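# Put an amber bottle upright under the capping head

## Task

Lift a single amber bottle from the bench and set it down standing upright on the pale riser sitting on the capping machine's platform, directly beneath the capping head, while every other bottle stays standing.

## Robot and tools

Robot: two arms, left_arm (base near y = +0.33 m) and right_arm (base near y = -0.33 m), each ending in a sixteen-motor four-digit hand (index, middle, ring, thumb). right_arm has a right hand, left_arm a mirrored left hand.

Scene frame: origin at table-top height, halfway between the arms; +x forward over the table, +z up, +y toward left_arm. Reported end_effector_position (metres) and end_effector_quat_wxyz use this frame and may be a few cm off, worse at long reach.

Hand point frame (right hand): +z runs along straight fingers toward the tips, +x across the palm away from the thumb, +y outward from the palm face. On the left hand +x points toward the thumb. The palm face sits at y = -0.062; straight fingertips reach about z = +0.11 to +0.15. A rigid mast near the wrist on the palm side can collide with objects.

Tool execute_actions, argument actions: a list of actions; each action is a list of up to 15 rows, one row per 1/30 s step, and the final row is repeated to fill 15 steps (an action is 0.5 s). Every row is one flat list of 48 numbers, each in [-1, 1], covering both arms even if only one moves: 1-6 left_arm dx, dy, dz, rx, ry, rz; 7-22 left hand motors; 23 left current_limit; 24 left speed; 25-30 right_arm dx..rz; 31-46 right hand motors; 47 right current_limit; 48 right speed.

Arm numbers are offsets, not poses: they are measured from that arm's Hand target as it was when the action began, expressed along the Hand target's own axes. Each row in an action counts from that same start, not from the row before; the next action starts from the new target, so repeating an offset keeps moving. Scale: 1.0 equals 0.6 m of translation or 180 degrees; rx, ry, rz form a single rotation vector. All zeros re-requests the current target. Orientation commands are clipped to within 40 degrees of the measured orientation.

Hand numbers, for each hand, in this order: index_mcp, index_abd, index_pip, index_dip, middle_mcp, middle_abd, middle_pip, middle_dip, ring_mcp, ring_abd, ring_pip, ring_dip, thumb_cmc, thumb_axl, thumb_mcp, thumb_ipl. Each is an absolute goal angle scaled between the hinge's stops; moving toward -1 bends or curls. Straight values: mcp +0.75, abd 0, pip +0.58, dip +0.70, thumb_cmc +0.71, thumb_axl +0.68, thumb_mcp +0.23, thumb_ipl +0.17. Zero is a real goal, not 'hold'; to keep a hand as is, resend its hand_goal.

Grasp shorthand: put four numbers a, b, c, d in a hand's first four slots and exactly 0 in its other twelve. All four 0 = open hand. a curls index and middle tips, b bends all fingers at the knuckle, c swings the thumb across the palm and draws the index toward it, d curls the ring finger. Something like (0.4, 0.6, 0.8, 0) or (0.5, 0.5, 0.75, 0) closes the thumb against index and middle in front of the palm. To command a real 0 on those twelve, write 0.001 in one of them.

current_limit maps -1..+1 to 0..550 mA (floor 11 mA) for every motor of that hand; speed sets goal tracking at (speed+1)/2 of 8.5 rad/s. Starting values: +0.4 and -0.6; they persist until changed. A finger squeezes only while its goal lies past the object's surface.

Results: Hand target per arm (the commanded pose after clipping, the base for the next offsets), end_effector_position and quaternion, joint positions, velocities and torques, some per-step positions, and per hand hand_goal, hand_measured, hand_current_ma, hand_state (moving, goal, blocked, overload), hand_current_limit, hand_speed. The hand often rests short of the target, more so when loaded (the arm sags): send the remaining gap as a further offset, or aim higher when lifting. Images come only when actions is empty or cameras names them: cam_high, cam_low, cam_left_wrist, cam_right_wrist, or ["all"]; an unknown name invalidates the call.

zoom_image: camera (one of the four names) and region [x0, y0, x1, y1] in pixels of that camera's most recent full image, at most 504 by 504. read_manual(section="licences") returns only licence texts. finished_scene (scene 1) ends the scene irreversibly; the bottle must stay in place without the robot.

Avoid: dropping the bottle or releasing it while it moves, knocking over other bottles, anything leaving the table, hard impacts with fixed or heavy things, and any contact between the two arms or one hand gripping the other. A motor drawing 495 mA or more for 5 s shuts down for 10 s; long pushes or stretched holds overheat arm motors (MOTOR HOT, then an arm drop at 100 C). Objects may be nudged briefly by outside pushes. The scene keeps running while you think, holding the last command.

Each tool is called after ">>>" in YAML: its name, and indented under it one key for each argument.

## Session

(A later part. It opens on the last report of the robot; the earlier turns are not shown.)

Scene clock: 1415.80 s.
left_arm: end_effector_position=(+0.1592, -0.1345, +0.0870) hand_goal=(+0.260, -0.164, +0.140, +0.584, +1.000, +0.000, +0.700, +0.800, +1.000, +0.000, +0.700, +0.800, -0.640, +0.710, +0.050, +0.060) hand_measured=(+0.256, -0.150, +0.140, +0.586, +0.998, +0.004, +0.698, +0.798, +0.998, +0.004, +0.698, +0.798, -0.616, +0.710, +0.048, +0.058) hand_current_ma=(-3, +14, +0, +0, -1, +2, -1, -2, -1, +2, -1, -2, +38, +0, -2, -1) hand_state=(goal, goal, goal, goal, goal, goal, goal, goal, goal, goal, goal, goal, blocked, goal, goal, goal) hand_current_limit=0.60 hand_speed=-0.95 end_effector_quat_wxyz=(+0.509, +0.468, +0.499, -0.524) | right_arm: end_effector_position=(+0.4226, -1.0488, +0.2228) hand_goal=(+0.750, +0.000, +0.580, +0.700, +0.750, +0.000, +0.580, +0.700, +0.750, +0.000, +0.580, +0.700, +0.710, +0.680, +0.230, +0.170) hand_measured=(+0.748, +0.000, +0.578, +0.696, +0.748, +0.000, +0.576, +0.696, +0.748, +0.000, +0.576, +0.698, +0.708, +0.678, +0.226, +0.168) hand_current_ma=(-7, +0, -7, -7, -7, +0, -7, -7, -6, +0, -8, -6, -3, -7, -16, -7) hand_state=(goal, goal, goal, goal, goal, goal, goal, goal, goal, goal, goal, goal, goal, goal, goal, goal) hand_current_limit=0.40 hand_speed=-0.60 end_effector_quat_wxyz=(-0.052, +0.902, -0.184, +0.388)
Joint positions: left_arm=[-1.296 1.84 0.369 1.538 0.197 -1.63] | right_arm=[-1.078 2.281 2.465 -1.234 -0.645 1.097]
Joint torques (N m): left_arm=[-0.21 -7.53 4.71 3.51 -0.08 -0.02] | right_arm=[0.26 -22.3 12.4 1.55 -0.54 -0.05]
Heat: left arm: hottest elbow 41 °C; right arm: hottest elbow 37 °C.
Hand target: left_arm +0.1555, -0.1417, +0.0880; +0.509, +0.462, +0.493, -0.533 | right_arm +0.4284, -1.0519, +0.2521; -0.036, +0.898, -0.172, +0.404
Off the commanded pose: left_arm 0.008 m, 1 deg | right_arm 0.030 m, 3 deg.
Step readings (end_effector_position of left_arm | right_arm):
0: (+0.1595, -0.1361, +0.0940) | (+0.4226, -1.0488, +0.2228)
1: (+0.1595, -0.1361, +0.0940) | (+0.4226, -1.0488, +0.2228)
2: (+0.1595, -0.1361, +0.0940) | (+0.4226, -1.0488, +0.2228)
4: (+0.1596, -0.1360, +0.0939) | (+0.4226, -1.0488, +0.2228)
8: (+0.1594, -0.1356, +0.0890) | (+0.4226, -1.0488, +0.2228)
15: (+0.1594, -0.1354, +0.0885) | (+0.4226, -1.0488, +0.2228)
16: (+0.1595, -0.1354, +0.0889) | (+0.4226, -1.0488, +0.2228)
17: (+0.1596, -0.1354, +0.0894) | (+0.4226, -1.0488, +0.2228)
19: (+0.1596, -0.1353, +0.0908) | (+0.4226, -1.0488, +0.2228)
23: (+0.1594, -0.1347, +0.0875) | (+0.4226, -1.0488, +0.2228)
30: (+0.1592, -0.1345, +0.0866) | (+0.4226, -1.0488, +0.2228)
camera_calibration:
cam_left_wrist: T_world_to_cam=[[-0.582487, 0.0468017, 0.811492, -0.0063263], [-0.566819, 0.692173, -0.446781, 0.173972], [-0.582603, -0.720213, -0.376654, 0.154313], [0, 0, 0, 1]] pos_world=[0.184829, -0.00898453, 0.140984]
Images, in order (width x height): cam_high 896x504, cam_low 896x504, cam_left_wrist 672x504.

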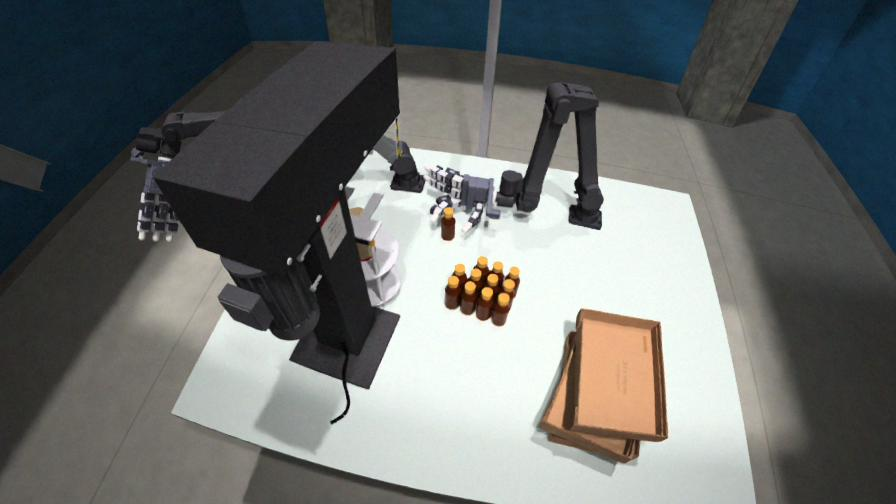

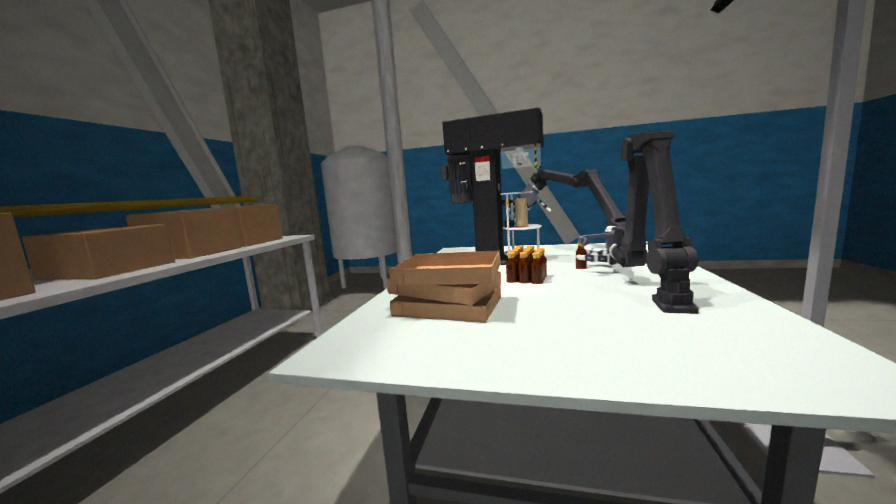

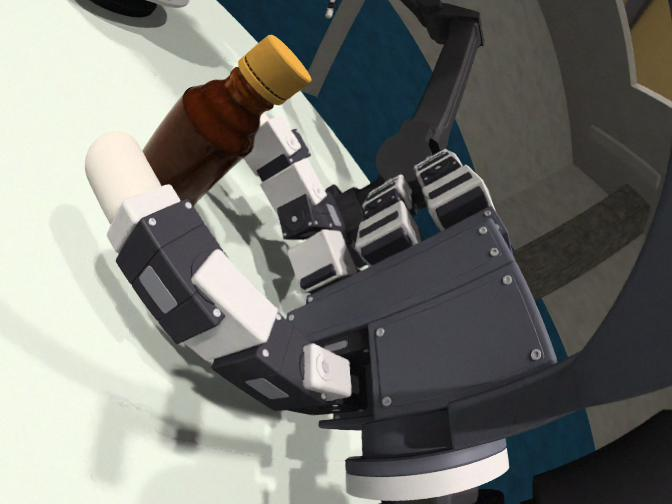

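>>> execute_actions:
  actions:
    - [[-0.013,0,0,0,0,0,0.22,-0.165,0.14,0.584,1.0,0,0.7,0.8,1.0,0,0.7,0.8,-0.65,0.71,-0.02,0.06,0.6,-0.95,0,0,0,0,0,0,0,0,0,0,0,0,0,0,0,0,0,0,0,0,0,0,0.4,-0.6]]
    - [[0,0,0,0,0,0,0.18,-0.165,0.14,0.584,1.0,0,0.7,0.8,1.0,0,0.7,0.8,-0.65,0.71,-0.08,0.055,0.6,-0.95,0,0,0,0,0,0,0,0,0,0,0,0,0,0,0,0,0,0,0,0,0,0,0.4,-0.6]]
  cameras: ["cam_high", "cam_low", "cam_left_wrist"]

>>> zoom_image:
  camera: "cam_low"
  region: [550, 200, 620, 280]

>>> zoom_image:
  camera: "cam_high"
  region: [410, 150, 500, 250]

Scene clock: 1424.70 s.
left_arm: end_effector_position=(+0.1593, -0.1349, +0.0906) hand_goal=(+0.180, -0.164, +0.140, +0.584, +1.000, +0.000, +0.700, +0.800, +1.000, +0.000, +0.700, +0.800, -0.650, +0.710, -0.080, +0.056) hand_measured=(+0.182, -0.152, +0.140, +0.586, +0.998, +0.004, +0.698, +0.798, +0.998, +0.004, +0.698, +0.798, -0.628, +0.710, -0.078, +0.058) hand_current_ma=(+1, +14, +0, +0, -1, +2, -1, -2, -1, +2, -1, -2, +37, +0, +2, +2) hand_state=(goal, goal, goal, goal, goal, goal, goal, goal, goal, goal, goal, goal, blocked, goal, goal, goal) hand_current_limit=0.60 hand_speed=-0.95 end_effector_quat_wxyz=(+0.511, +0.466, +0.496, -0.525) | right_arm: end_effector_position=(+0.4226, -1.0488, +0.2228) hand_goal=(+0.750, +0.000, +0.580, +0.700, +0.750, +0.000, +0.580, +0.700, +0.750, +0.000, +0.580, +0.700, +0.710, +0.680, +0.230, +0.170) hand_measured=(+0.748, +0.000, +0.578, +0.696, +0.748, +0.000, +0.576, +0.696, +0.748, +0.000, +0.576, +0.698, +0.708, +0.678, +0.226, +0.168) hand_current_ma=(-7, +0, -7, -7, -7, +0, -7, -7, -6, +0, -8, -6, -3, -7, -16, -7) hand_state=(goal, goal, goal, goal, goal, goal, goal, goal, goal, goal, goal, goal, goal, goal, goal, goal) hand_current_limit=0.40 hand_speed=-0.60 end_effector_quat_wxyz=(-0.052, +0.902, -0.184, +0.388)
Joint positions: left_arm=[-1.296 1.833 0.369 1.539 0.197 -1.63] | right_arm=[-1.078 2.281 2.465 -1.234 -0.645 1.097]
Joint torques (N m): left_arm=[0.5 -9.58 4.26 2.11 0 0.02] | right_arm=[0.26 -22.24 12.38 1.5 -0.54 -0.05]
Heat: left arm: hottest elbow 41 °C; right arm: hottest elbow 37 °C.
Hand target: left_arm +0.1559, -0.1410, +0.0958; +0.509, +0.462, +0.493, -0.533 | right_arm +0.4284, -1.0519, +0.2521; -0.036, +0.898, -0.172, +0.404
Off the commanded pose: left_arm 0.009 m, 1 deg | right_arm 0.030 m, 3 deg.
Step readings (end_effector_position of left_arm | right_arm):
0: (+0.1592, -0.1345, +0.0871) | (+0.4226, -1.0488, +0.2228)
1: (+0.1592, -0.1345, +0.0871) | (+0.4226, -1.0488, +0.2228)
2: (+0.1592, -0.1345, +0.0871) | (+0.4226, -1.0488, +0.2228)
4: (+0.1592, -0.1345, +0.0871) | (+0.4226, -1.0488, +0.2228)
8: (+0.1592, -0.1346, +0.0878) | (+0.4226, -1.0488, +0.2228)
15: (+0.1593, -0.1349, +0.0906) | (+0.4226, -1.0488, +0.2228)
16: (+0.1593, -0.1349, +0.0906) | (+0.4226, -1.0488, +0.2228)
17: (+0.1593, -0.1349, +0.0906) | (+0.4226, -1.0488, +0.2228)
19: (+0.1593, -0.1349, +0.0906) | (+0.4226, -1.0488, +0.2228)
23: (+0.1593, -0.1349, +0.0906) | (+0.4226, -1.0488, +0.2228)
30: (+0.1593, -0.1349, +0.0906) | (+0.4226, -1.0488, +0.2228)
camera_calibration:
cam_left_wrist: T_world_to_cam=[[-0.583878, 0.0531499, 0.8101, -0.00799401], [-0.566018, 0.688685, -0.453141, 0.175902], [-0.581988, -0.72311, -0.372024, 0.154525], [0, 0, 0, 1]] pos_world=[0.184827, -0.00897775, 0.143671]
Images, in order (width x height): cam_high 896x504, cam_low 896x504, cam_left_wrist 672x504.

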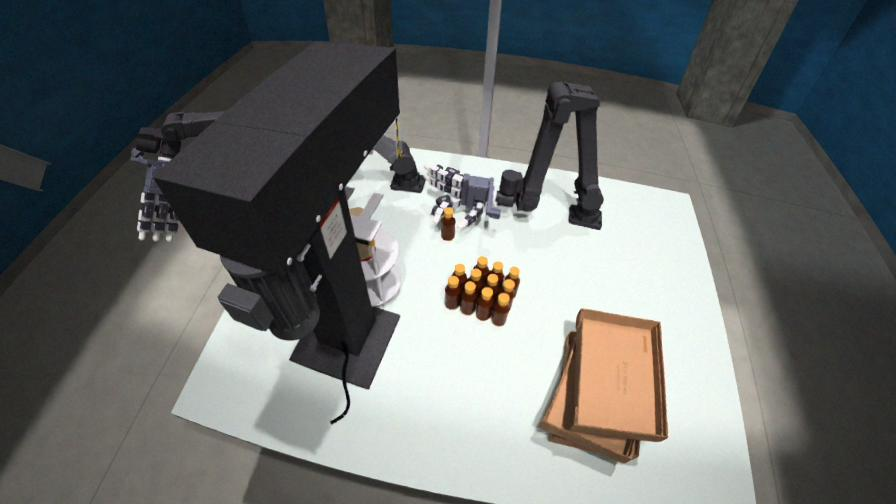

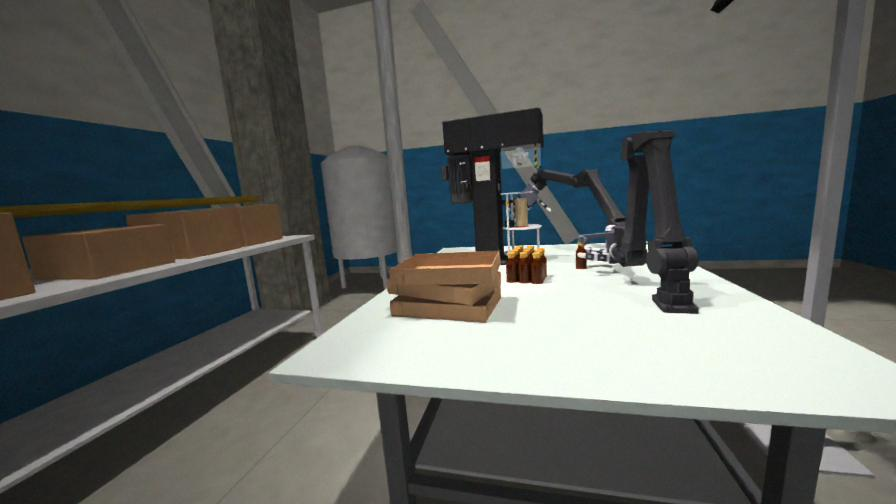

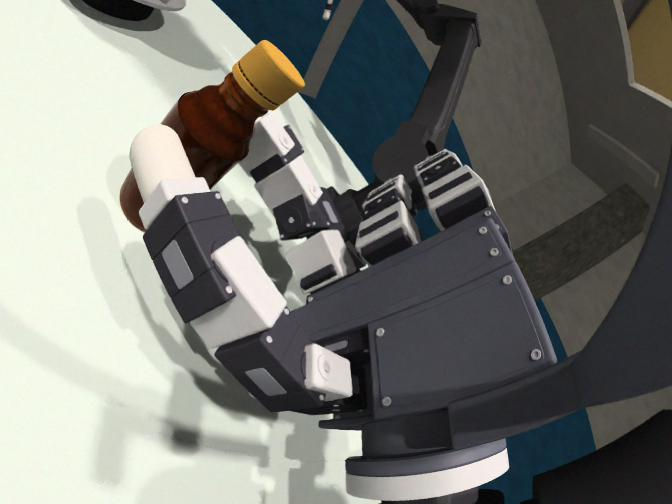

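Scaled by 6.300 from the camera's 896x504 image, which has a finer 1280x720 frame.

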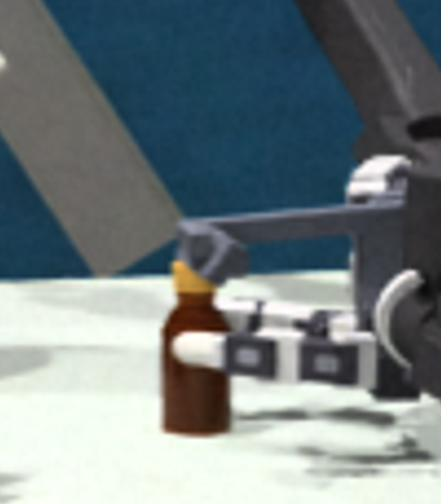

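Scaled by 5.040 from the camera's 896x504 image, which has a finer 1280x720 frame.

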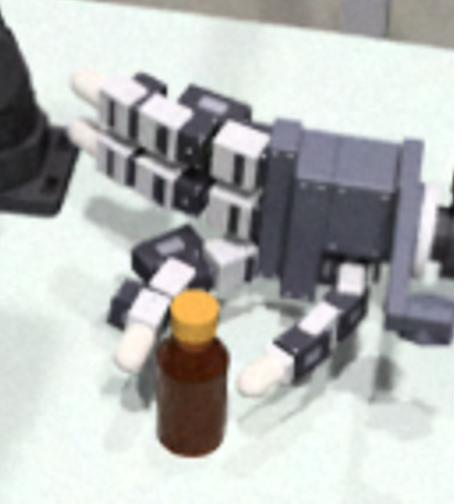

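>>> execute_actions:
  actions:
    - [[0,0,0,0,0,0,0.14,-0.165,0.13,0.58,1.0,0.0,0.7,0.8,1.0,0.0,0.7,0.8,-0.65,0.71,-0.11,0.05,0.6,-0.95,0,0,0,0,0,0,0,0,0,0,0,0,0,0,0,0,0,0,0,0,0,0,0.4,-0.6]]
    - [[0,0,0,0,0,0,0.11,-0.165,0.12,0.57,1.0,0.0,0.7,0.8,1.0,0.0,0.7,0.8,-0.65,0.71,-0.14,0.05,0.6,-0.95,0,0,0,0,0,0,0,0,0,0,0,0,0,0,0,0,0,0,0,0,0,0,0.4,-0.6]]
  cameras: ["cam_high", "cam_low"]

Scene clock: 1444.43 s.
left_arm: end_effector_position=(+0.1593, -0.1349, +0.0906) hand_goal=(+0.110, -0.164, +0.120, +0.570, +1.000, +0.000, +0.700, +0.800, +1.000, +0.000, +0.700, +0.800, -0.650, +0.710, -0.140, +0.050) hand_measured=(+0.142, -0.152, +0.130, +0.578, +0.998, +0.004, +0.698, +0.798, +0.998, +0.004, +0.698, +0.798, -0.628, +0.710, -0.120, +0.052) hand_current_ma=(+64, +14, +13, +9, -1, +2, -1, -2, -1, +2, -1, -2, +35, +0, +45, +2) hand_state=(blocked, goal, goal, goal, goal, goal, goal, goal, goal, goal, goal, goal, blocked, goal, blocked, goal) hand_current_limit=0.60 hand_speed=-0.95 end_effector_quat_wxyz=(+0.511, +0.466, +0.496, -0.525) | right_arm: end_effector_position=(+0.4226, -1.0488, +0.2228) hand_goal=(+0.750, +0.000, +0.580, +0.700, +0.750, +0.000, +0.580, +0.700, +0.750, +0.000, +0.580, +0.700, +0.710, +0.680, +0.230, +0.170) hand_measured=(+0.748, +0.000, +0.578, +0.696, +0.748, +0.000, +0.576, +0.696, +0.748, +0.000, +0.576, +0.698, +0.708, +0.678, +0.226, +0.168) hand_current_ma=(-7, +0, -7, -7, -7, +0, -7, -7, -6, +0, -8, -6, -3, -7, -16, -7) hand_state=(goal, goal, goal, goal, goal, goal, goal, goal, goal, goal, goal, goal, goal, goal, goal, goal) hand_current_limit=0.40 hand_speed=-0.60 end_effector_quat_wxyz=(-0.052, +0.902, -0.184, +0.388)
Joint positions: left_arm=[-1.296 1.833 0.369 1.539 0.197 -1.63] | right_arm=[-1.078 2.281 2.465 -1.234 -0.645 1.097]
Joint torques (N m): left_arm=[0.32 -9.88 4.44 2.15 -0.05 0.02] | right_arm=[0.26 -22.3 12.4 1.52 -0.55 -0.06]
Heat: left arm: hottest elbow 41 °C; right arm: hottest elbow 37 °C.
Hand target: left_arm +0.1559, -0.1410, +0.0958; +0.509, +0.462, +0.493, -0.533 | right_arm +0.4284, -1.0519, +0.2521; -0.036, +0.898, -0.172, +0.404
Off the commanded pose: left_arm 0.009 m, 1 deg | right_arm 0.030 m, 3 deg.
Step readings (end_effector_position of left_arm | right_arm):
0: (+0.1593, -0.1349, +0.0906) | (+0.4226, -1.0488, +0.2228)
1: (+0.1593, -0.1349, +0.0906) | (+0.4226, -1.0488, +0.2228)
2: (+0.1593, -0.1349, +0.0906) | (+0.4226, -1.0488, +0.2228)
4: (+0.1593, -0.1349, +0.0906) | (+0.4226, -1.0488, +0.2228)
8: (+0.1593, -0.1349, +0.0906) | (+0.4226, -1.0488, +0.2228)
15: (+0.1593, -0.1349, +0.0906) | (+0.4226, -1.0488, +0.2228)
16: (+0.1593, -0.1349, +0.0906) | (+0.4226, -1.0488, +0.2228)
17: (+0.1593, -0.1349, +0.0906) | (+0.4226, -1.0488, +0.2228)
19: (+0.1593, -0.1349, +0.0906) | (+0.4226, -1.0488, +0.2228)
23: (+0.1593, -0.1349, +0.0906) | (+0.4226, -1.0488, +0.2228)
30: (+0.1593, -0.1349, +0.0906) | (+0.4226, -1.0488, +0.2228)
Images, in order (width x height): cam_high 896x504, cam_low 896x504.

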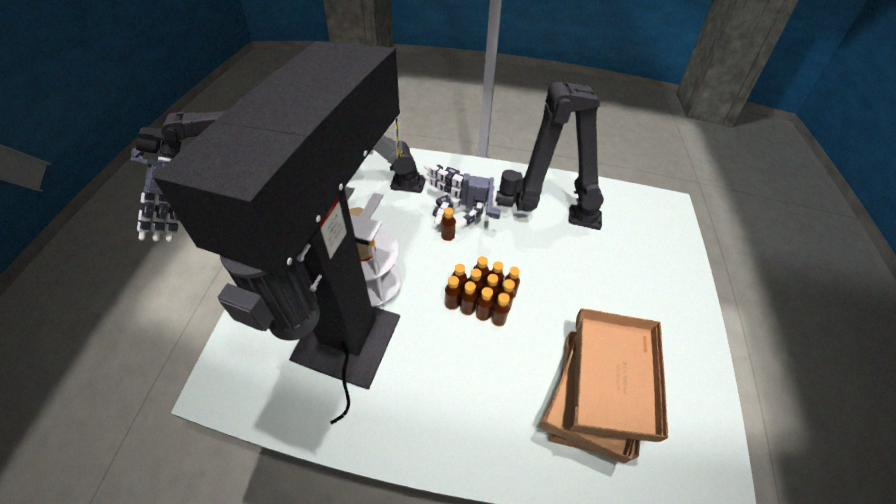

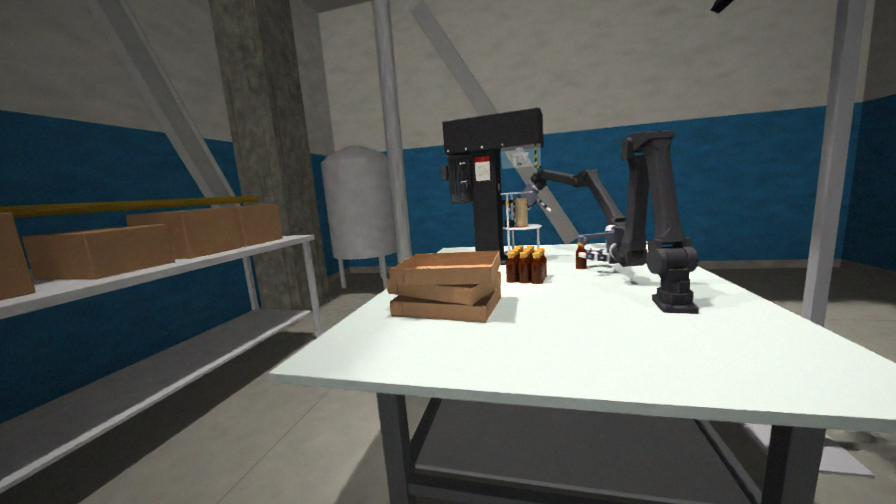

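>>> execute_actions:
  actions:
    - [[0,0,0,0,0,0,0.05,-0.165,0.11,0.56,1.0,0.0,0.7,0.8,1.0,0.0,0.7,0.8,-0.65,0.71,-0.18,0.03,0.6,-0.95,0,0,0,0,0,0,0,0,0,0,0,0,0,0,0,0,0,0,0,0,0,0,0.4,-0.6]]
    - [[0,0,0,0,0,0,-0.03,-0.165,0.10,0.55,1.0,0.0,0.7,0.8,1.0,0.0,0.7,0.8,-0.65,0.71,-0.22,0.01,0.6,-0.95,0,0,0,0,0,0,0,0,0,0,0,0,0,0,0,0,0,0,0,0,0,0,0.4,-0.6]]
    - [[0,0,0,0,0,0,-0.08,-0.165,0.09,0.55,1.0,0.0,0.7,0.8,1.0,0.0,0.7,0.8,-0.65,0.71,-0.25,0.001,0.6,-0.95,0,0,0,0,0,0,0,0,0,0,0,0,0,0,0,0,0,0,0,0,0,0,0.4,-0.6]]
  cameras: ["cam_high", "cam_low"]

Scene clock: 1450.33 s.
left_arm: end_effector_position=(+0.1593, -0.1349, +0.0906) hand_goal=(-0.080, -0.164, +0.090, +0.550, +1.000, +0.000, +0.700, +0.800, +1.000, +0.000, +0.700, +0.800, -0.650, +0.710, -0.250, +0.002) hand_measured=(+0.138, -0.152, +0.132, +0.576, +0.998, +0.004, +0.698, +0.798, +0.998, +0.004, +0.698, +0.798, -0.630, +0.712, -0.126, +0.048) hand_current_ma=(+440, +14, +85, +43, -1, +2, -1, -2, -1, +2, -1, -2, +32, +2, +440, +155) hand_state=(blocked, goal, blocked, blocked, goal, goal, goal, goal, goal, goal, goal, goal, blocked, goal, blocked, blocked) hand_current_limit=0.60 hand_speed=-0.95 end_effector_quat_wxyz=(+0.511, +0.466, +0.496, -0.525) | right_arm: end_effector_position=(+0.4226, -1.0488, +0.2228) hand_goal=(+0.750, +0.000, +0.580, +0.700, +0.750, +0.000, +0.580, +0.700, +0.750, +0.000, +0.580, +0.700, +0.710, +0.680, +0.230, +0.170) hand_measured=(+0.748, +0.000, +0.578, +0.696, +0.748, +0.000, +0.576, +0.696, +0.748, +0.000, +0.576, +0.698, +0.708, +0.678, +0.226, +0.168) hand_current_ma=(-7, +0, -7, -7, -7, +0, -7, -7, -6, +0, -8, -6, -3, -7, -16, -7) hand_state=(goal, goal, goal, goal, goal, goal, goal, goal, goal, goal, goal, goal, goal, goal, goal, goal) hand_current_limit=0.40 hand_speed=-0.60 end_effector_quat_wxyz=(-0.052, +0.902, -0.184, +0.388)
Joint positions: left_arm=[-1.296 1.833 0.369 1.539 0.197 -1.63] | right_arm=[-1.078 2.281 2.465 -1.234 -0.645 1.097]
Joint torques (N m): left_arm=[0.21 -9.88 4.38 2 -0.01 0] | right_arm=[0.21 -22.18 12.38 1.57 -0.54 -0.04]
Heat: left arm: hottest elbow 41 °C; right arm: hottest elbow 37 °C.
Hand target: left_arm +0.1559, -0.1410, +0.0958; +0.509, +0.462, +0.493, -0.533 | right_arm +0.4284, -1.0519, +0.2521; -0.036, +0.898, -0.172, +0.404
Off the commanded pose: left_arm 0.009 m, 1 deg | right_arm 0.030 m, 3 deg.
Step readings (end_effector_position of left_arm | right_arm):
0: (+0.1593, -0.1349, +0.0906) | (+0.4226, -1.0488, +0.2228)
1: (+0.1593, -0.1349, +0.0906) | (+0.4226, -1.0488, +0.2228)
2: (+0.1593, -0.1349, +0.0906) | (+0.4226, -1.0488, +0.2228)
4: (+0.1593, -0.1349, +0.0906) | (+0.4226, -1.0488, +0.2228)
8: (+0.1593, -0.1349, +0.0906) | (+0.4226, -1.0488, +0.2228)
15: (+0.1593, -0.1349, +0.0906) | (+0.4226, -1.0488, +0.2228)
16: (+0.1593, -0.1349, +0.0906) | (+0.4226, -1.0488, +0.2228)
17: (+0.1593, -0.1349, +0.0906) | (+0.4226, -1.0488, +0.2228)
19: (+0.1593, -0.1349, +0.0906) | (+0.4226, -1.0488, +0.2228)
23: (+0.1593, -0.1349, +0.0906) | (+0.4226, -1.0488, +0.2228)
30: (+0.1593, -0.1349, +0.0906) | (+0.4226, -1.0488, +0.2228)
31: (+0.1593, -0.1349, +0.0906) | (+0.4226, -1.0488, +0.2228)
32: (+0.1593, -0.1349, +0.0906) | (+0.4226, -1.0488, +0.2228)
34: (+0.1593, -0.1349, +0.0906) | (+0.4226, -1.0488, +0.2228)
38: (+0.1593, -0.1349, +0.0906) | (+0.4226, -1.0488, +0.2228)
45: (+0.1593, -0.1349, +0.0906) | (+0.4226, -1.0488, +0.2228)
Images, in order (width x height): cam_high 896x504, cam_low 896x504.

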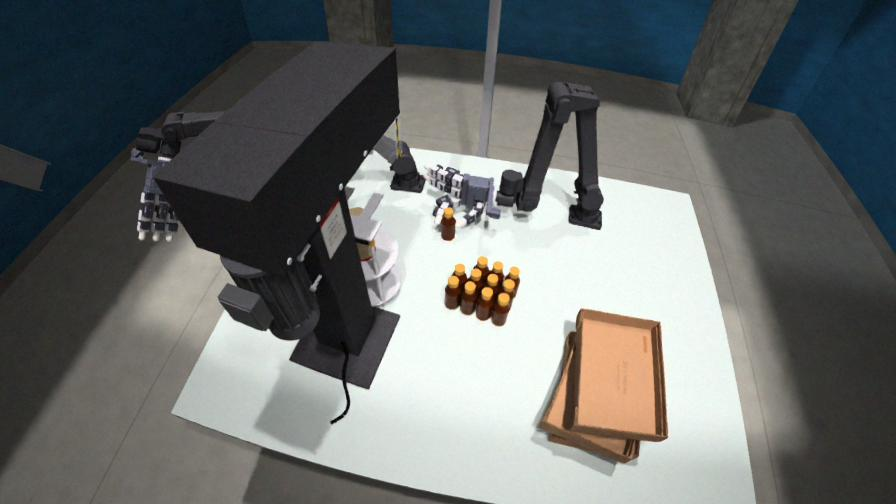

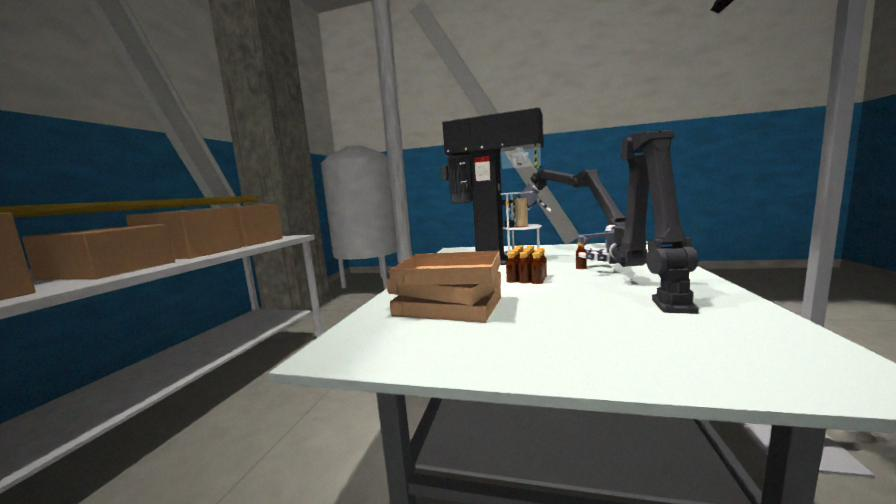

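>>> execute_actions:
  actions:
    - [[-0.033,-0.002,0.003,0,0,0,-0.08,-0.165,0.09,0.55,1.0,0.0,0.7,0.8,1.0,0.0,0.7,0.8,-0.65,0.71,-0.25,0.001,0.6,-0.95,0,0,0,0,0,0,0,0,0,0,0,0,0,0,0,0,0,0,0,0,0,0,0.4,-0.6]]
    - [[-0.05,-0.003,0.0045,0,0,0,-0.08,-0.165,0.09,0.55,1.0,0.0,0.7,0.8,1.0,0.0,0.7,0.8,-0.65,0.71,-0.25,0.001,0.6,-0.95,0,0,0,0,0,0,0,0,0,0,0,0,0,0,0,0,0,0,0,0,0,0,0.4,-0.6]]
    - [[-0.05,-0.003,0.0045,0,0,0,-0.08,-0.165,0.09,0.55,1.0,0.0,0.7,0.8,1.0,0.0,0.7,0.8,-0.65,0.71,-0.25,0.001,0.6,-0.95,0,0,0,0,0,0,0,0,0,0,0,0,0,0,0,0,0,0,0,0,0,0,0.4,-0.6]]
    - [[-0.05,-0.003,0.0045,0,0,0,-0.08,-0.165,0.09,0.55,1.0,0.0,0.7,0.8,1.0,0.0,0.7,0.8,-0.65,0.71,-0.25,0.001,0.6,-0.95,0,0,0,0,0,0,0,0,0,0,0,0,0,0,0,0,0,0,0,0,0,0,0.4,-0.6]]
  cameras: ["cam_high", "cam_low", "cam_left_wrist"]

Scene clock: 1463.10 s.
left_arm: end_effector_position=(+0.1557, -0.1237, +0.1737) hand_goal=(-0.080, -0.164, +0.090, +0.550, +1.000, +0.000, +0.700, +0.800, +1.000, +0.000, +0.700, +0.800, -0.650, +0.710, -0.250, +0.002) hand_measured=(+0.138, -0.132, +0.132, +0.576, +0.998, +0.004, +0.698, +0.798, +0.998, +0.004, +0.698, +0.798, -0.612, +0.730, -0.130, +0.048) hand_current_ma=(+440, +49, +85, +43, -1, +2, -1, -2, -1, +2, -1, -2, +78, +40, +440, +155) hand_state=(blocked, blocked, blocked, blocked, goal, goal, goal, goal, goal, goal, goal, goal, blocked, goal, blocked, blocked) hand_current_limit=0.60 hand_speed=-0.95 end_effector_quat_wxyz=(+0.488, +0.467, +0.520, -0.523) | right_arm: end_effector_position=(+0.4226, -1.0488, +0.2228) hand_goal=(+0.750, +0.000, +0.580, +0.700, +0.750, +0.000, +0.580, +0.700, +0.750, +0.000, +0.580, +0.700, +0.710, +0.680, +0.230, +0.170) hand_measured=(+0.748, +0.000, +0.578, +0.696, +0.748, +0.000, +0.576, +0.696, +0.748, +0.000, +0.576, +0.698, +0.708, +0.678, +0.226, +0.168) hand_current_ma=(-7, +0, -7, -7, -7, +0, -7, -7, -6, +0, -8, -6, -3, -7, -16, -7) hand_state=(goal, goal, goal, goal, goal, goal, goal, goal, goal, goal, goal, goal, goal, goal, goal, goal) hand_current_limit=0.40 hand_speed=-0.60 end_effector_quat_wxyz=(-0.052, +0.902, -0.184, +0.388)
Joint positions: left_arm=[-1.297 1.342 0.365 1.002 0.195 -1.665] | right_arm=[-1.078 2.281 2.465 -1.234 -0.645 1.097]
Joint torques (N m): left_arm=[-0.56 -7.41 12.01 2.5 -0.06 0.31] | right_arm=[0.21 -22.24 12.38 1.52 -0.53 -0.05]
Heat: left arm: hottest elbow 41 °C; right arm: hottest elbow 37 °C.
Hand target: left_arm +0.1552, -0.1414, +0.2063; +0.509, +0.462, +0.493, -0.533 | right_arm +0.4284, -1.0519, +0.2521; -0.036, +0.898, -0.172, +0.404
Off the commanded pose: left_arm 0.037 m, 4 deg | right_arm 0.030 m, 3 deg.
Step readings (end_effector_position of left_arm | right_arm):
0: (+0.1593, -0.1349, +0.0906) | (+0.4226, -1.0488, +0.2228)
1: (+0.1593, -0.1349, +0.0909) | (+0.4226, -1.0488, +0.2228)
2: (+0.1593, -0.1350, +0.0913) | (+0.4226, -1.0488, +0.2228)
4: (+0.1593, -0.1355, +0.0932) | (+0.4226, -1.0488, +0.2228)
8: (+0.1591, -0.1365, +0.0998) | (+0.4226, -1.0488, +0.2228)
15: (+0.1590, -0.1367, +0.1022) | (+0.4226, -1.0488, +0.2228)
16: (+0.1589, -0.1367, +0.1016) | (+0.4226, -1.0488, +0.2228)
17: (+0.1589, -0.1367, +0.1012) | (+0.4226, -1.0488, +0.2228)
19: (+0.1587, -0.1362, +0.1030) | (+0.4226, -1.0488, +0.2228)
23: (+0.1585, -0.1354, +0.1231) | (+0.4226, -1.0488, +0.2228)
30: (+0.1584, -0.1351, +0.1337) | (+0.4226, -1.0488, +0.2228)
31: (+0.1584, -0.1350, +0.1322) | (+0.4226, -1.0488, +0.2228)
32: (+0.1584, -0.1348, +0.1309) | (+0.4226, -1.0488, +0.2228)
34: (+0.1581, -0.1340, +0.1308) | (+0.4226, -1.0488, +0.2228)
38: (+0.1578, -0.1323, +0.1477) | (+0.4226, -1.0488, +0.2228)
45: (+0.1576, -0.1310, +0.1575) | (+0.4226, -1.0488, +0.2228)
46: (+0.1576, -0.1309, +0.1559) | (+0.4226, -1.0488, +0.2228)
47: (+0.1575, -0.1305, +0.1545) | (+0.4226, -1.0488, +0.2228)
49: (+0.1572, -0.1290, +0.1540) | (+0.4226, -1.0488, +0.2228)
53: (+0.1565, -0.1258, +0.1679) | (+0.4226, -1.0488, +0.2228)
60: (+0.1559, -0.1239, +0.1757) | (+0.4226, -1.0488, +0.2228)
camera_calibration:
cam_left_wrist: T_world_to_cam=[[-0.546603, 0.013328, 0.837285, -0.0935348], [-0.584501, 0.709932, -0.39288, 0.19881], [-0.599652, -0.704144, -0.380261, 0.197932], [0, 0, 0, 1]] pos_world=[0.183769, -0.000522485, 0.23169]
Images, in order (width x height): cam_high 896x504, cam_low 896x504, cam_left_wrist 672x504.

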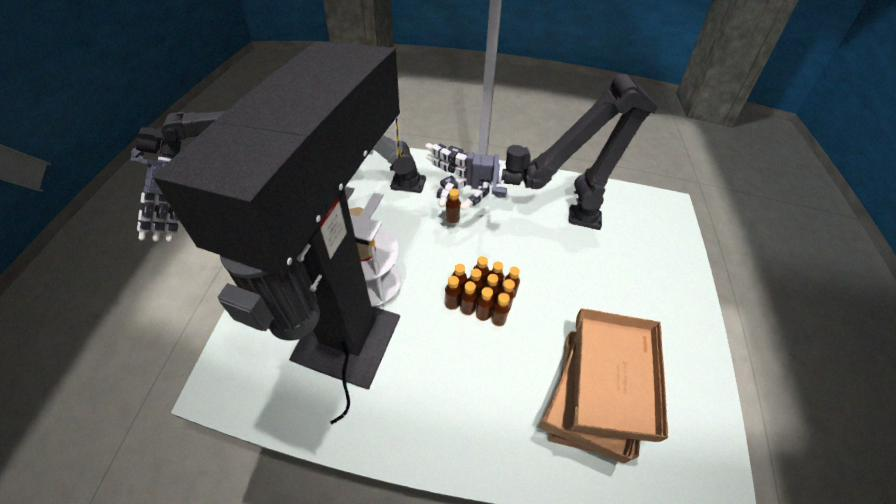

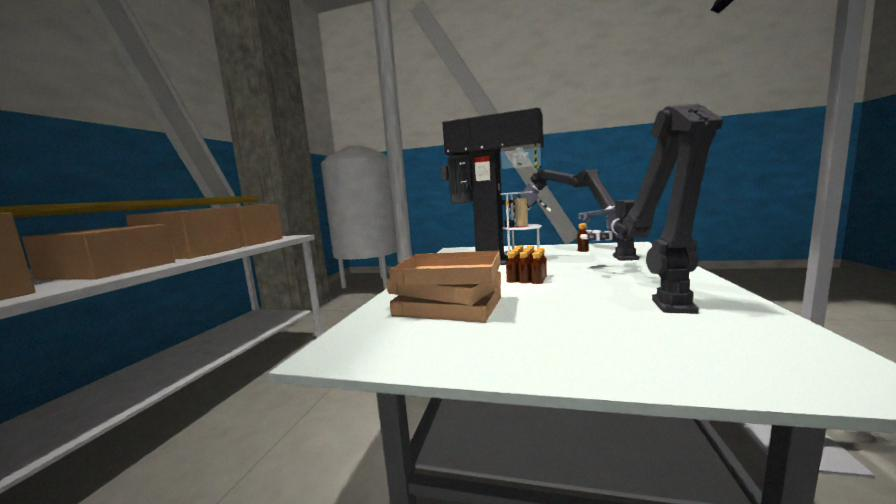

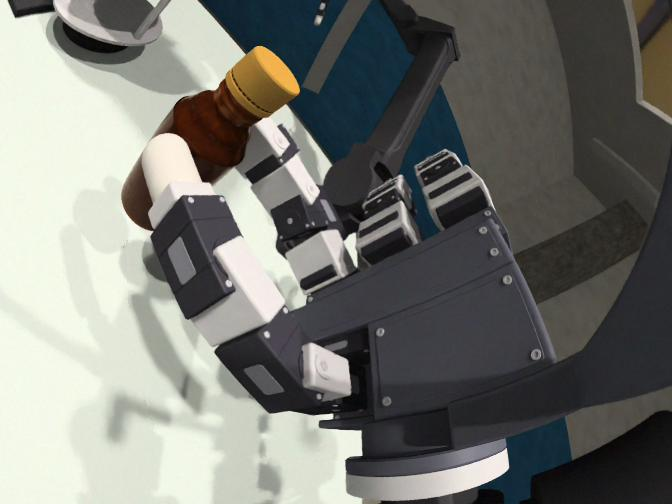

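>>> zoom_image:
  camera: "cam_low"
  region: [550, 190, 630, 270]

>>> zoom_image:
  camera: "cam_high"
  region: [400, 130, 540, 250]

Scaled by 6.300 from the camera's 896x504 image, which has a finer 1280x720 frame.

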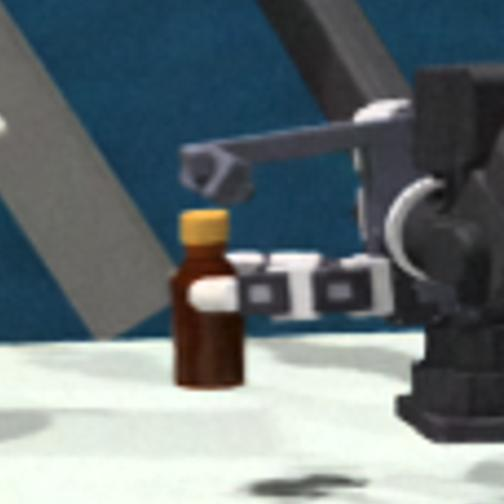

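Scaled by 3.600 from the camera's 896x504 image, which has a finer 1280x720 frame.

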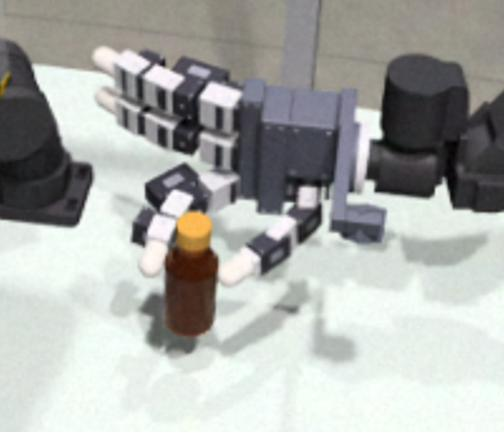

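>>> execute_actions:
  actions:
    - [[0,0,0,0,-0.0079,0,-0.08,-0.145,0.09,0.55,1.0,0.0,0.7,0.8,1.0,0.0,0.7,0.8,-0.65,0.71,-0.25,0.001,0.6,-0.95,0,0,0,0,0,0,0,0,0,0,0,0,0,0,0,0,0,0,0,0,0,0,0.4,-0.6]]
    - [[0,0,0,0,-0.0079,0,-0.08,-0.125,0.09,0.55,1.0,0.0,0.7,0.8,1.0,0.0,0.7,0.8,-0.65,0.71,-0.25,0.001,0.6,-0.95,0,0,0,0,0,0,0,0,0,0,0,0,0,0,0,0,0,0,0,0,0,0,0.4,-0.6]]
    - [[0,0,0,0,-0.0079,0,-0.08,-0.105,0.09,0.55,1.0,0.0,0.7,0.8,1.0,0.0,0.7,0.8,-0.65,0.71,-0.25,0.001,0.6,-0.95,0,0,0,0,0,0,0,0,0,0,0,0,0,0,0,0,0,0,0,0,0,0,0.4,-0.6]]
  cameras: ["cam_high", "cam_low"]

>>> zoom_image:
  camera: "cam_low"
  region: [550, 190, 630, 270]

>>> zoom_image:
  camera: "cam_high"
  region: [400, 130, 540, 250]

Scene clock: 1480.73 s.
left_arm: end_effector_position=(+0.1569, -0.1277, +0.1795) hand_goal=(-0.080, -0.104, +0.090, +0.550, +1.000, +0.000, +0.700, +0.800, +1.000, +0.000, +0.700, +0.800, -0.650, +0.710, -0.250, +0.002) hand_measured=(+0.138, -0.078, +0.132, +0.576, +0.998, +0.004, +0.698, +0.798, +0.998, +0.004, +0.698, +0.798, -0.612, +0.730, -0.132, +0.048) hand_current_ma=(+440, +36, +85, +43, -1, +2, -1, -2, -1, +2, -1, -2, +78, +40, +440, +155) hand_state=(blocked, blocked, blocked, blocked, goal, goal, goal, goal, goal, goal, goal, goal, blocked, goal, blocked, blocked) hand_current_limit=0.60 hand_speed=-0.95 end_effector_quat_wxyz=(+0.505, +0.451, +0.503, -0.537) | right_arm: end_effector_position=(+0.4226, -1.0488, +0.2228) hand_goal=(+0.750, +0.000, +0.580, +0.700, +0.750, +0.000, +0.580, +0.700, +0.750, +0.000, +0.580, +0.700, +0.710, +0.680, +0.230, +0.170) hand_measured=(+0.748, +0.000, +0.578, +0.696, +0.748, +0.000, +0.576, +0.696, +0.748, +0.000, +0.576, +0.698, +0.708, +0.678, +0.226, +0.168) hand_current_ma=(-7, +0, -7, -7, -7, +0, -7, -7, -6, +0, -8, -6, -3, -7, -16, -7) hand_state=(goal, goal, goal, goal, goal, goal, goal, goal, goal, goal, goal, goal, goal, goal, goal, goal) hand_current_limit=0.40 hand_speed=-0.60 end_effector_quat_wxyz=(-0.052, +0.902, -0.184, +0.388)
Joint positions: left_arm=[-1.299 1.396 0.365 1.121 0.187 -1.673] | right_arm=[-1.078 2.281 2.465 -1.234 -0.645 1.097]
Joint torques (N m): left_arm=[0.15 -6.71 10.4 4.45 -0.05 0.23] | right_arm=[0.21 -22.3 12.4 1.52 -0.55 -0.04]
Heat: left arm: hottest elbow 44 °C; right arm: hottest elbow 37 °C.
Hand target: left_arm +0.1553, -0.1414, +0.2064; +0.527, +0.442, +0.473, -0.550 | right_arm +0.4284, -1.0519, +0.2521; -0.036, +0.898, -0.172, +0.404
Off the commanded pose: left_arm 0.030 m, 5 deg | right_arm 0.030 m, 3 deg.
Step readings (end_effector_position of left_arm | right_arm):
0: (+0.1557, -0.1237, +0.1737) | (+0.4226, -1.0488, +0.2228)
1: (+0.1557, -0.1237, +0.1737) | (+0.4226, -1.0488, +0.2228)
2: (+0.1557, -0.1237, +0.1737) | (+0.4226, -1.0488, +0.2228)
4: (+0.1559, -0.1236, +0.1737) | (+0.4226, -1.0488, +0.2228)
8: (+0.1559, -0.1237, +0.1744) | (+0.4226, -1.0488, +0.2228)
15: (+0.1560, -0.1239, +0.1751) | (+0.4226, -1.0488, +0.2228)
16: (+0.1560, -0.1239, +0.1753) | (+0.4226, -1.0488, +0.2228)
17: (+0.1561, -0.1240, +0.1756) | (+0.4226, -1.0488, +0.2228)
19: (+0.1562, -0.1247, +0.1769) | (+0.4226, -1.0488, +0.2228)
23: (+0.1565, -0.1255, +0.1771) | (+0.4226, -1.0488, +0.2228)
30: (+0.1564, -0.1260, +0.1770) | (+0.4226, -1.0488, +0.2228)
31: (+0.1564, -0.1260, +0.1773) | (+0.4226, -1.0488, +0.2228)
32: (+0.1566, -0.1260, +0.1779) | (+0.4226, -1.0488, +0.2228)
34: (+0.1569, -0.1265, +0.1794) | (+0.4226, -1.0488, +0.2228)
38: (+0.1569, -0.1273, +0.1792) | (+0.4226, -1.0488, +0.2228)
45: (+0.1569, -0.1277, +0.1790) | (+0.4226, -1.0488, +0.2228)
Images, in order (width x height): cam_high 896x504, cam_low 896x504.

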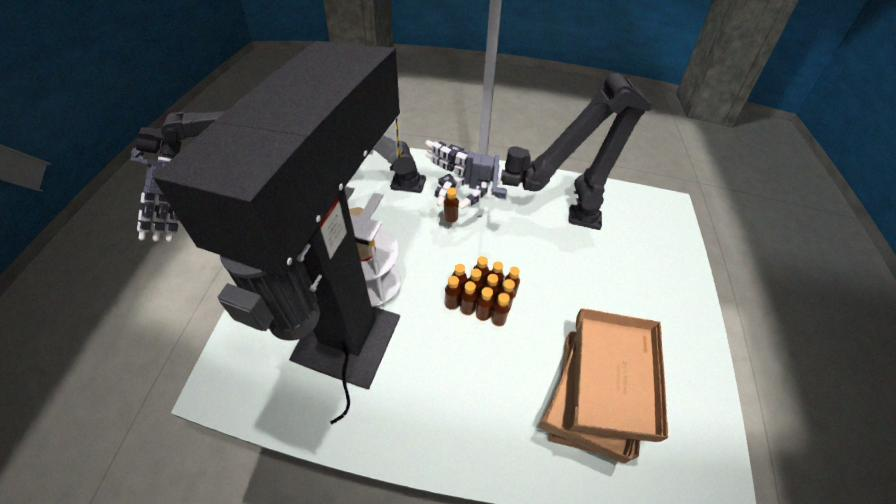

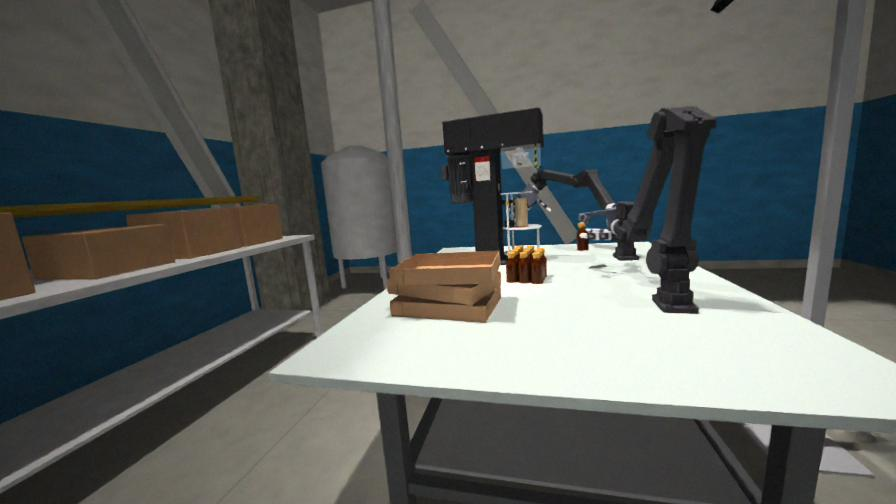

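Scaled by 6.300 from the camera's 896x504 image, which has a finer 1280x720 frame.

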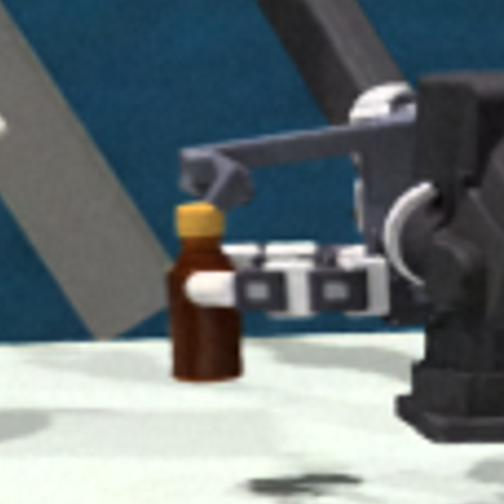

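Scaled by 3.600 from the camera's 896x504 image, which has a finer 1280x720 frame.

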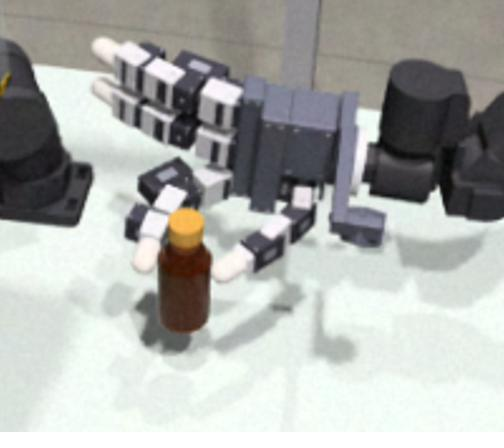

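>>> zoom_image:
  camera: "cam_high"
  region: [430, 180, 480, 230]

Scaled by 10.080 from the camera's 896x504 image, which has a finer 1280x720 frame.

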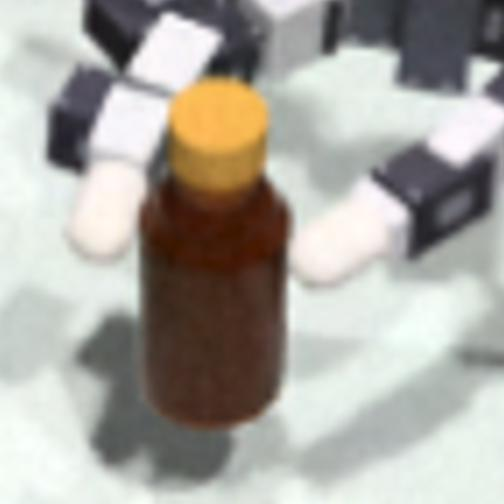

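>>> execute_actions:
  actions:
    - [[0,0,0,0,-0.0126,0.0047,-0.08,-0.083,0.09,0.55,1.0,0.0,0.7,0.8,1.0,0.0,0.7,0.8,-0.65,0.71,-0.25,0.001,0.6,-0.95,0,0,0,0,0,0,0,0,0,0,0,0,0,0,0,0,0,0,0,0,0,0,0.4,-0.6]]
    - [[0,0,0,0,-0.0126,0.0047,-0.08,-0.062,0.09,0.55,1.0,0.0,0.7,0.8,1.0,0.0,0.7,0.8,-0.65,0.71,-0.25,0.001,0.6,-0.95,0,0,0,0,0,0,0,0,0,0,0,0,0,0,0,0,0,0,0,0,0,0,0.4,-0.6]]
    - [[0,0,0,0,-0.0126,0.0047,-0.08,-0.04,0.09,0.55,1.0,0.0,0.7,0.8,1.0,0.0,0.7,0.8,-0.65,0.71,-0.25,0.001,0.6,-0.95,0,0,0,0,0,0,0,0,0,0,0,0,0,0,0,0,0,0,0,0,0,0,0.4,-0.6]]
  cameras: ["cam_high", "cam_low", "cam_left_wrist"]

>>> zoom_image:
  camera: "cam_low"
  region: [550, 190, 630, 270]

>>> zoom_image:
  camera: "cam_high"
  region: [430, 180, 480, 230]

Scene clock: 1500.10 s.
left_arm: end_effector_position=(+0.1573, -0.1325, +0.1823) hand_goal=(-0.080, -0.040, +0.090, +0.550, +1.000, +0.000, +0.700, +0.800, +1.000, +0.000, +0.700, +0.800, -0.650, +0.710, -0.250, +0.002) hand_measured=(+0.138, -0.014, +0.132, +0.576, +0.998, +0.004, +0.698, +0.798, +0.998, +0.004, +0.698, +0.798, -0.612, +0.730, -0.134, +0.048) hand_current_ma=(+440, +39, +85, +43, -1, +2, -1, -2, -1, +2, -1, -2, +78, +40, +440, +155) hand_state=(blocked, blocked, blocked, blocked, goal, goal, goal, goal, goal, goal, goal, goal, blocked, goal, blocked, blocked) hand_current_limit=0.60 hand_speed=-0.95 end_effector_quat_wxyz=(+0.541, +0.422, +0.465, -0.559) | right_arm: end_effector_position=(+0.4226, -1.0488, +0.2228) hand_goal=(+0.750, +0.000, +0.580, +0.700, +0.750, +0.000, +0.580, +0.700, +0.750, +0.000, +0.580, +0.700, +0.710, +0.680, +0.230, +0.170) hand_measured=(+0.748, +0.000, +0.578, +0.696, +0.748, +0.000, +0.576, +0.696, +0.748, +0.000, +0.576, +0.698, +0.708, +0.678, +0.226, +0.168) hand_current_ma=(-7, +0, -7, -7, -7, +0, -7, -7, -6, +0, -8, -6, -3, -7, -16, -7) hand_state=(goal, goal, goal, goal, goal, goal, goal, goal, goal, goal, goal, goal, goal, goal, goal, goal) hand_current_limit=0.40 hand_speed=-0.60 end_effector_quat_wxyz=(-0.052, +0.902, -0.184, +0.388)
Joint positions: left_arm=[-1.307 1.546 0.365 1.397 0.169 -1.672] | right_arm=[-1.078 2.281 2.465 -1.234 -0.645 1.097]
Joint torques (N m): left_arm=[0.09 -7.3 8.35 4.11 -0.03 0.44] | right_arm=[0.15 -22.3 12.37 1.5 -0.55 -0.05]
Heat: left arm: hottest elbow 45 °C; right arm: hottest elbow 37 °C.
Hand target: left_arm +0.1554, -0.1414, +0.2063; +0.566, +0.419, +0.432, -0.563 | right_arm +0.4284, -1.0519, +0.2521; -0.036, +0.898, -0.172, +0.404
Off the commanded pose: left_arm 0.026 m, 5 deg | right_arm 0.030 m, 3 deg.
Step readings (end_effector_position of left_arm | right_arm):
0: (+0.1569, -0.1277, +0.1795) | (+0.4226, -1.0488, +0.2228)
1: (+0.1569, -0.1277, +0.1795) | (+0.4226, -1.0488, +0.2228)
2: (+0.1570, -0.1278, +0.1802) | (+0.4226, -1.0488, +0.2228)
4: (+0.1572, -0.1284, +0.1821) | (+0.4226, -1.0488, +0.2228)
8: (+0.1573, -0.1296, +0.1810) | (+0.4226, -1.0488, +0.2228)
15: (+0.1571, -0.1302, +0.1805) | (+0.4226, -1.0488, +0.2228)
16: (+0.1572, -0.1302, +0.1809) | (+0.4226, -1.0488, +0.2228)
17: (+0.1573, -0.1302, +0.1818) | (+0.4226, -1.0488, +0.2228)
19: (+0.1576, -0.1304, +0.1840) | (+0.4226, -1.0488, +0.2228)
23: (+0.1575, -0.1313, +0.1826) | (+0.4226, -1.0488, +0.2228)
30: (+0.1573, -0.1318, +0.1812) | (+0.4226, -1.0488, +0.2228)
31: (+0.1573, -0.1318, +0.1818) | (+0.4226, -1.0488, +0.2228)
32: (+0.1575, -0.1317, +0.1827) | (+0.4226, -1.0488, +0.2228)
34: (+0.1576, -0.1317, +0.1848) | (+0.4226, -1.0488, +0.2228)
38: (+0.1575, -0.1323, +0.1826) | (+0.4226, -1.0488, +0.2228)
45: (+0.1573, -0.1326, +0.1812) | (+0.4226, -1.0488, +0.2228)
camera_calibration:
cam_left_wrist: T_world_to_cam=[[-0.572178, 0.15985, 0.804401, -0.0702077], [-0.580793, 0.613522, -0.535042, 0.221896], [-0.579043, -0.77333, -0.258204, 0.161322], [0, 0, 0, 1]] pos_world=[0.182117, -0.000159939, 0.216853]
Images, in order (width x height): cam_high 896x504, cam_low 896x504, cam_left_wrist 672x504.

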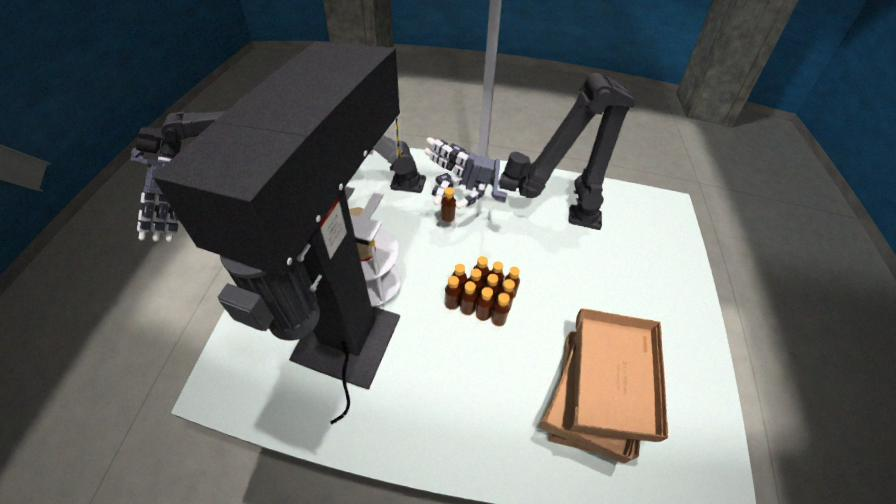

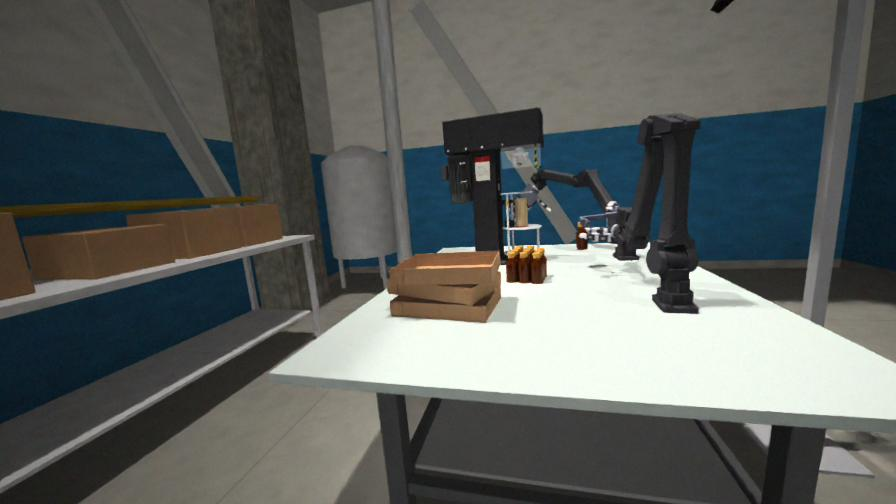

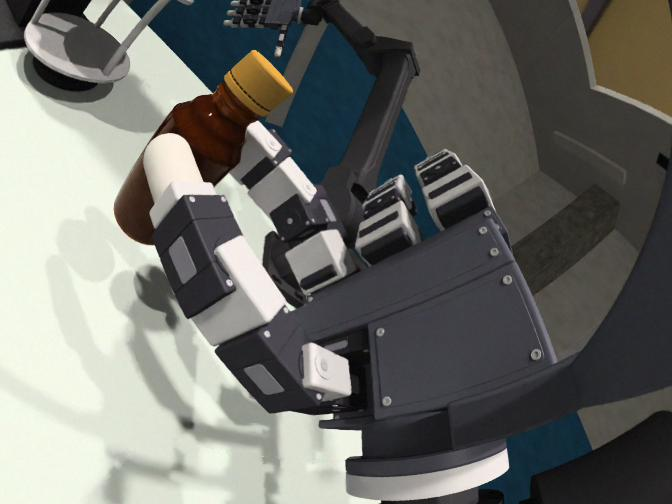

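Scaled by 6.300 from the camera's 896x504 image, which has a finer 1280x720 frame.

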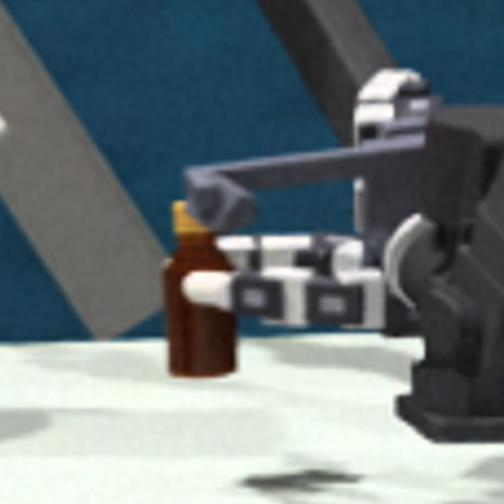

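Scaled by 10.080 from the camera's 896x504 image, which has a finer 1280x720 frame.

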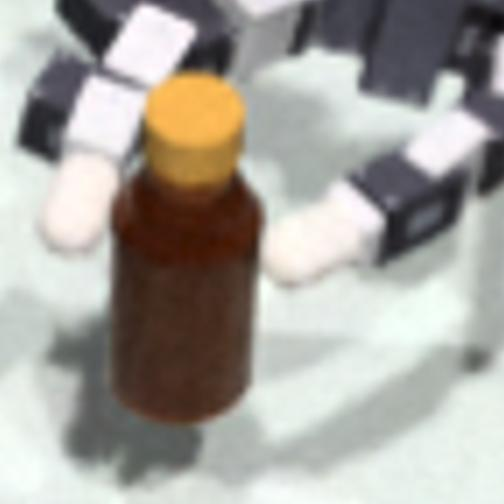

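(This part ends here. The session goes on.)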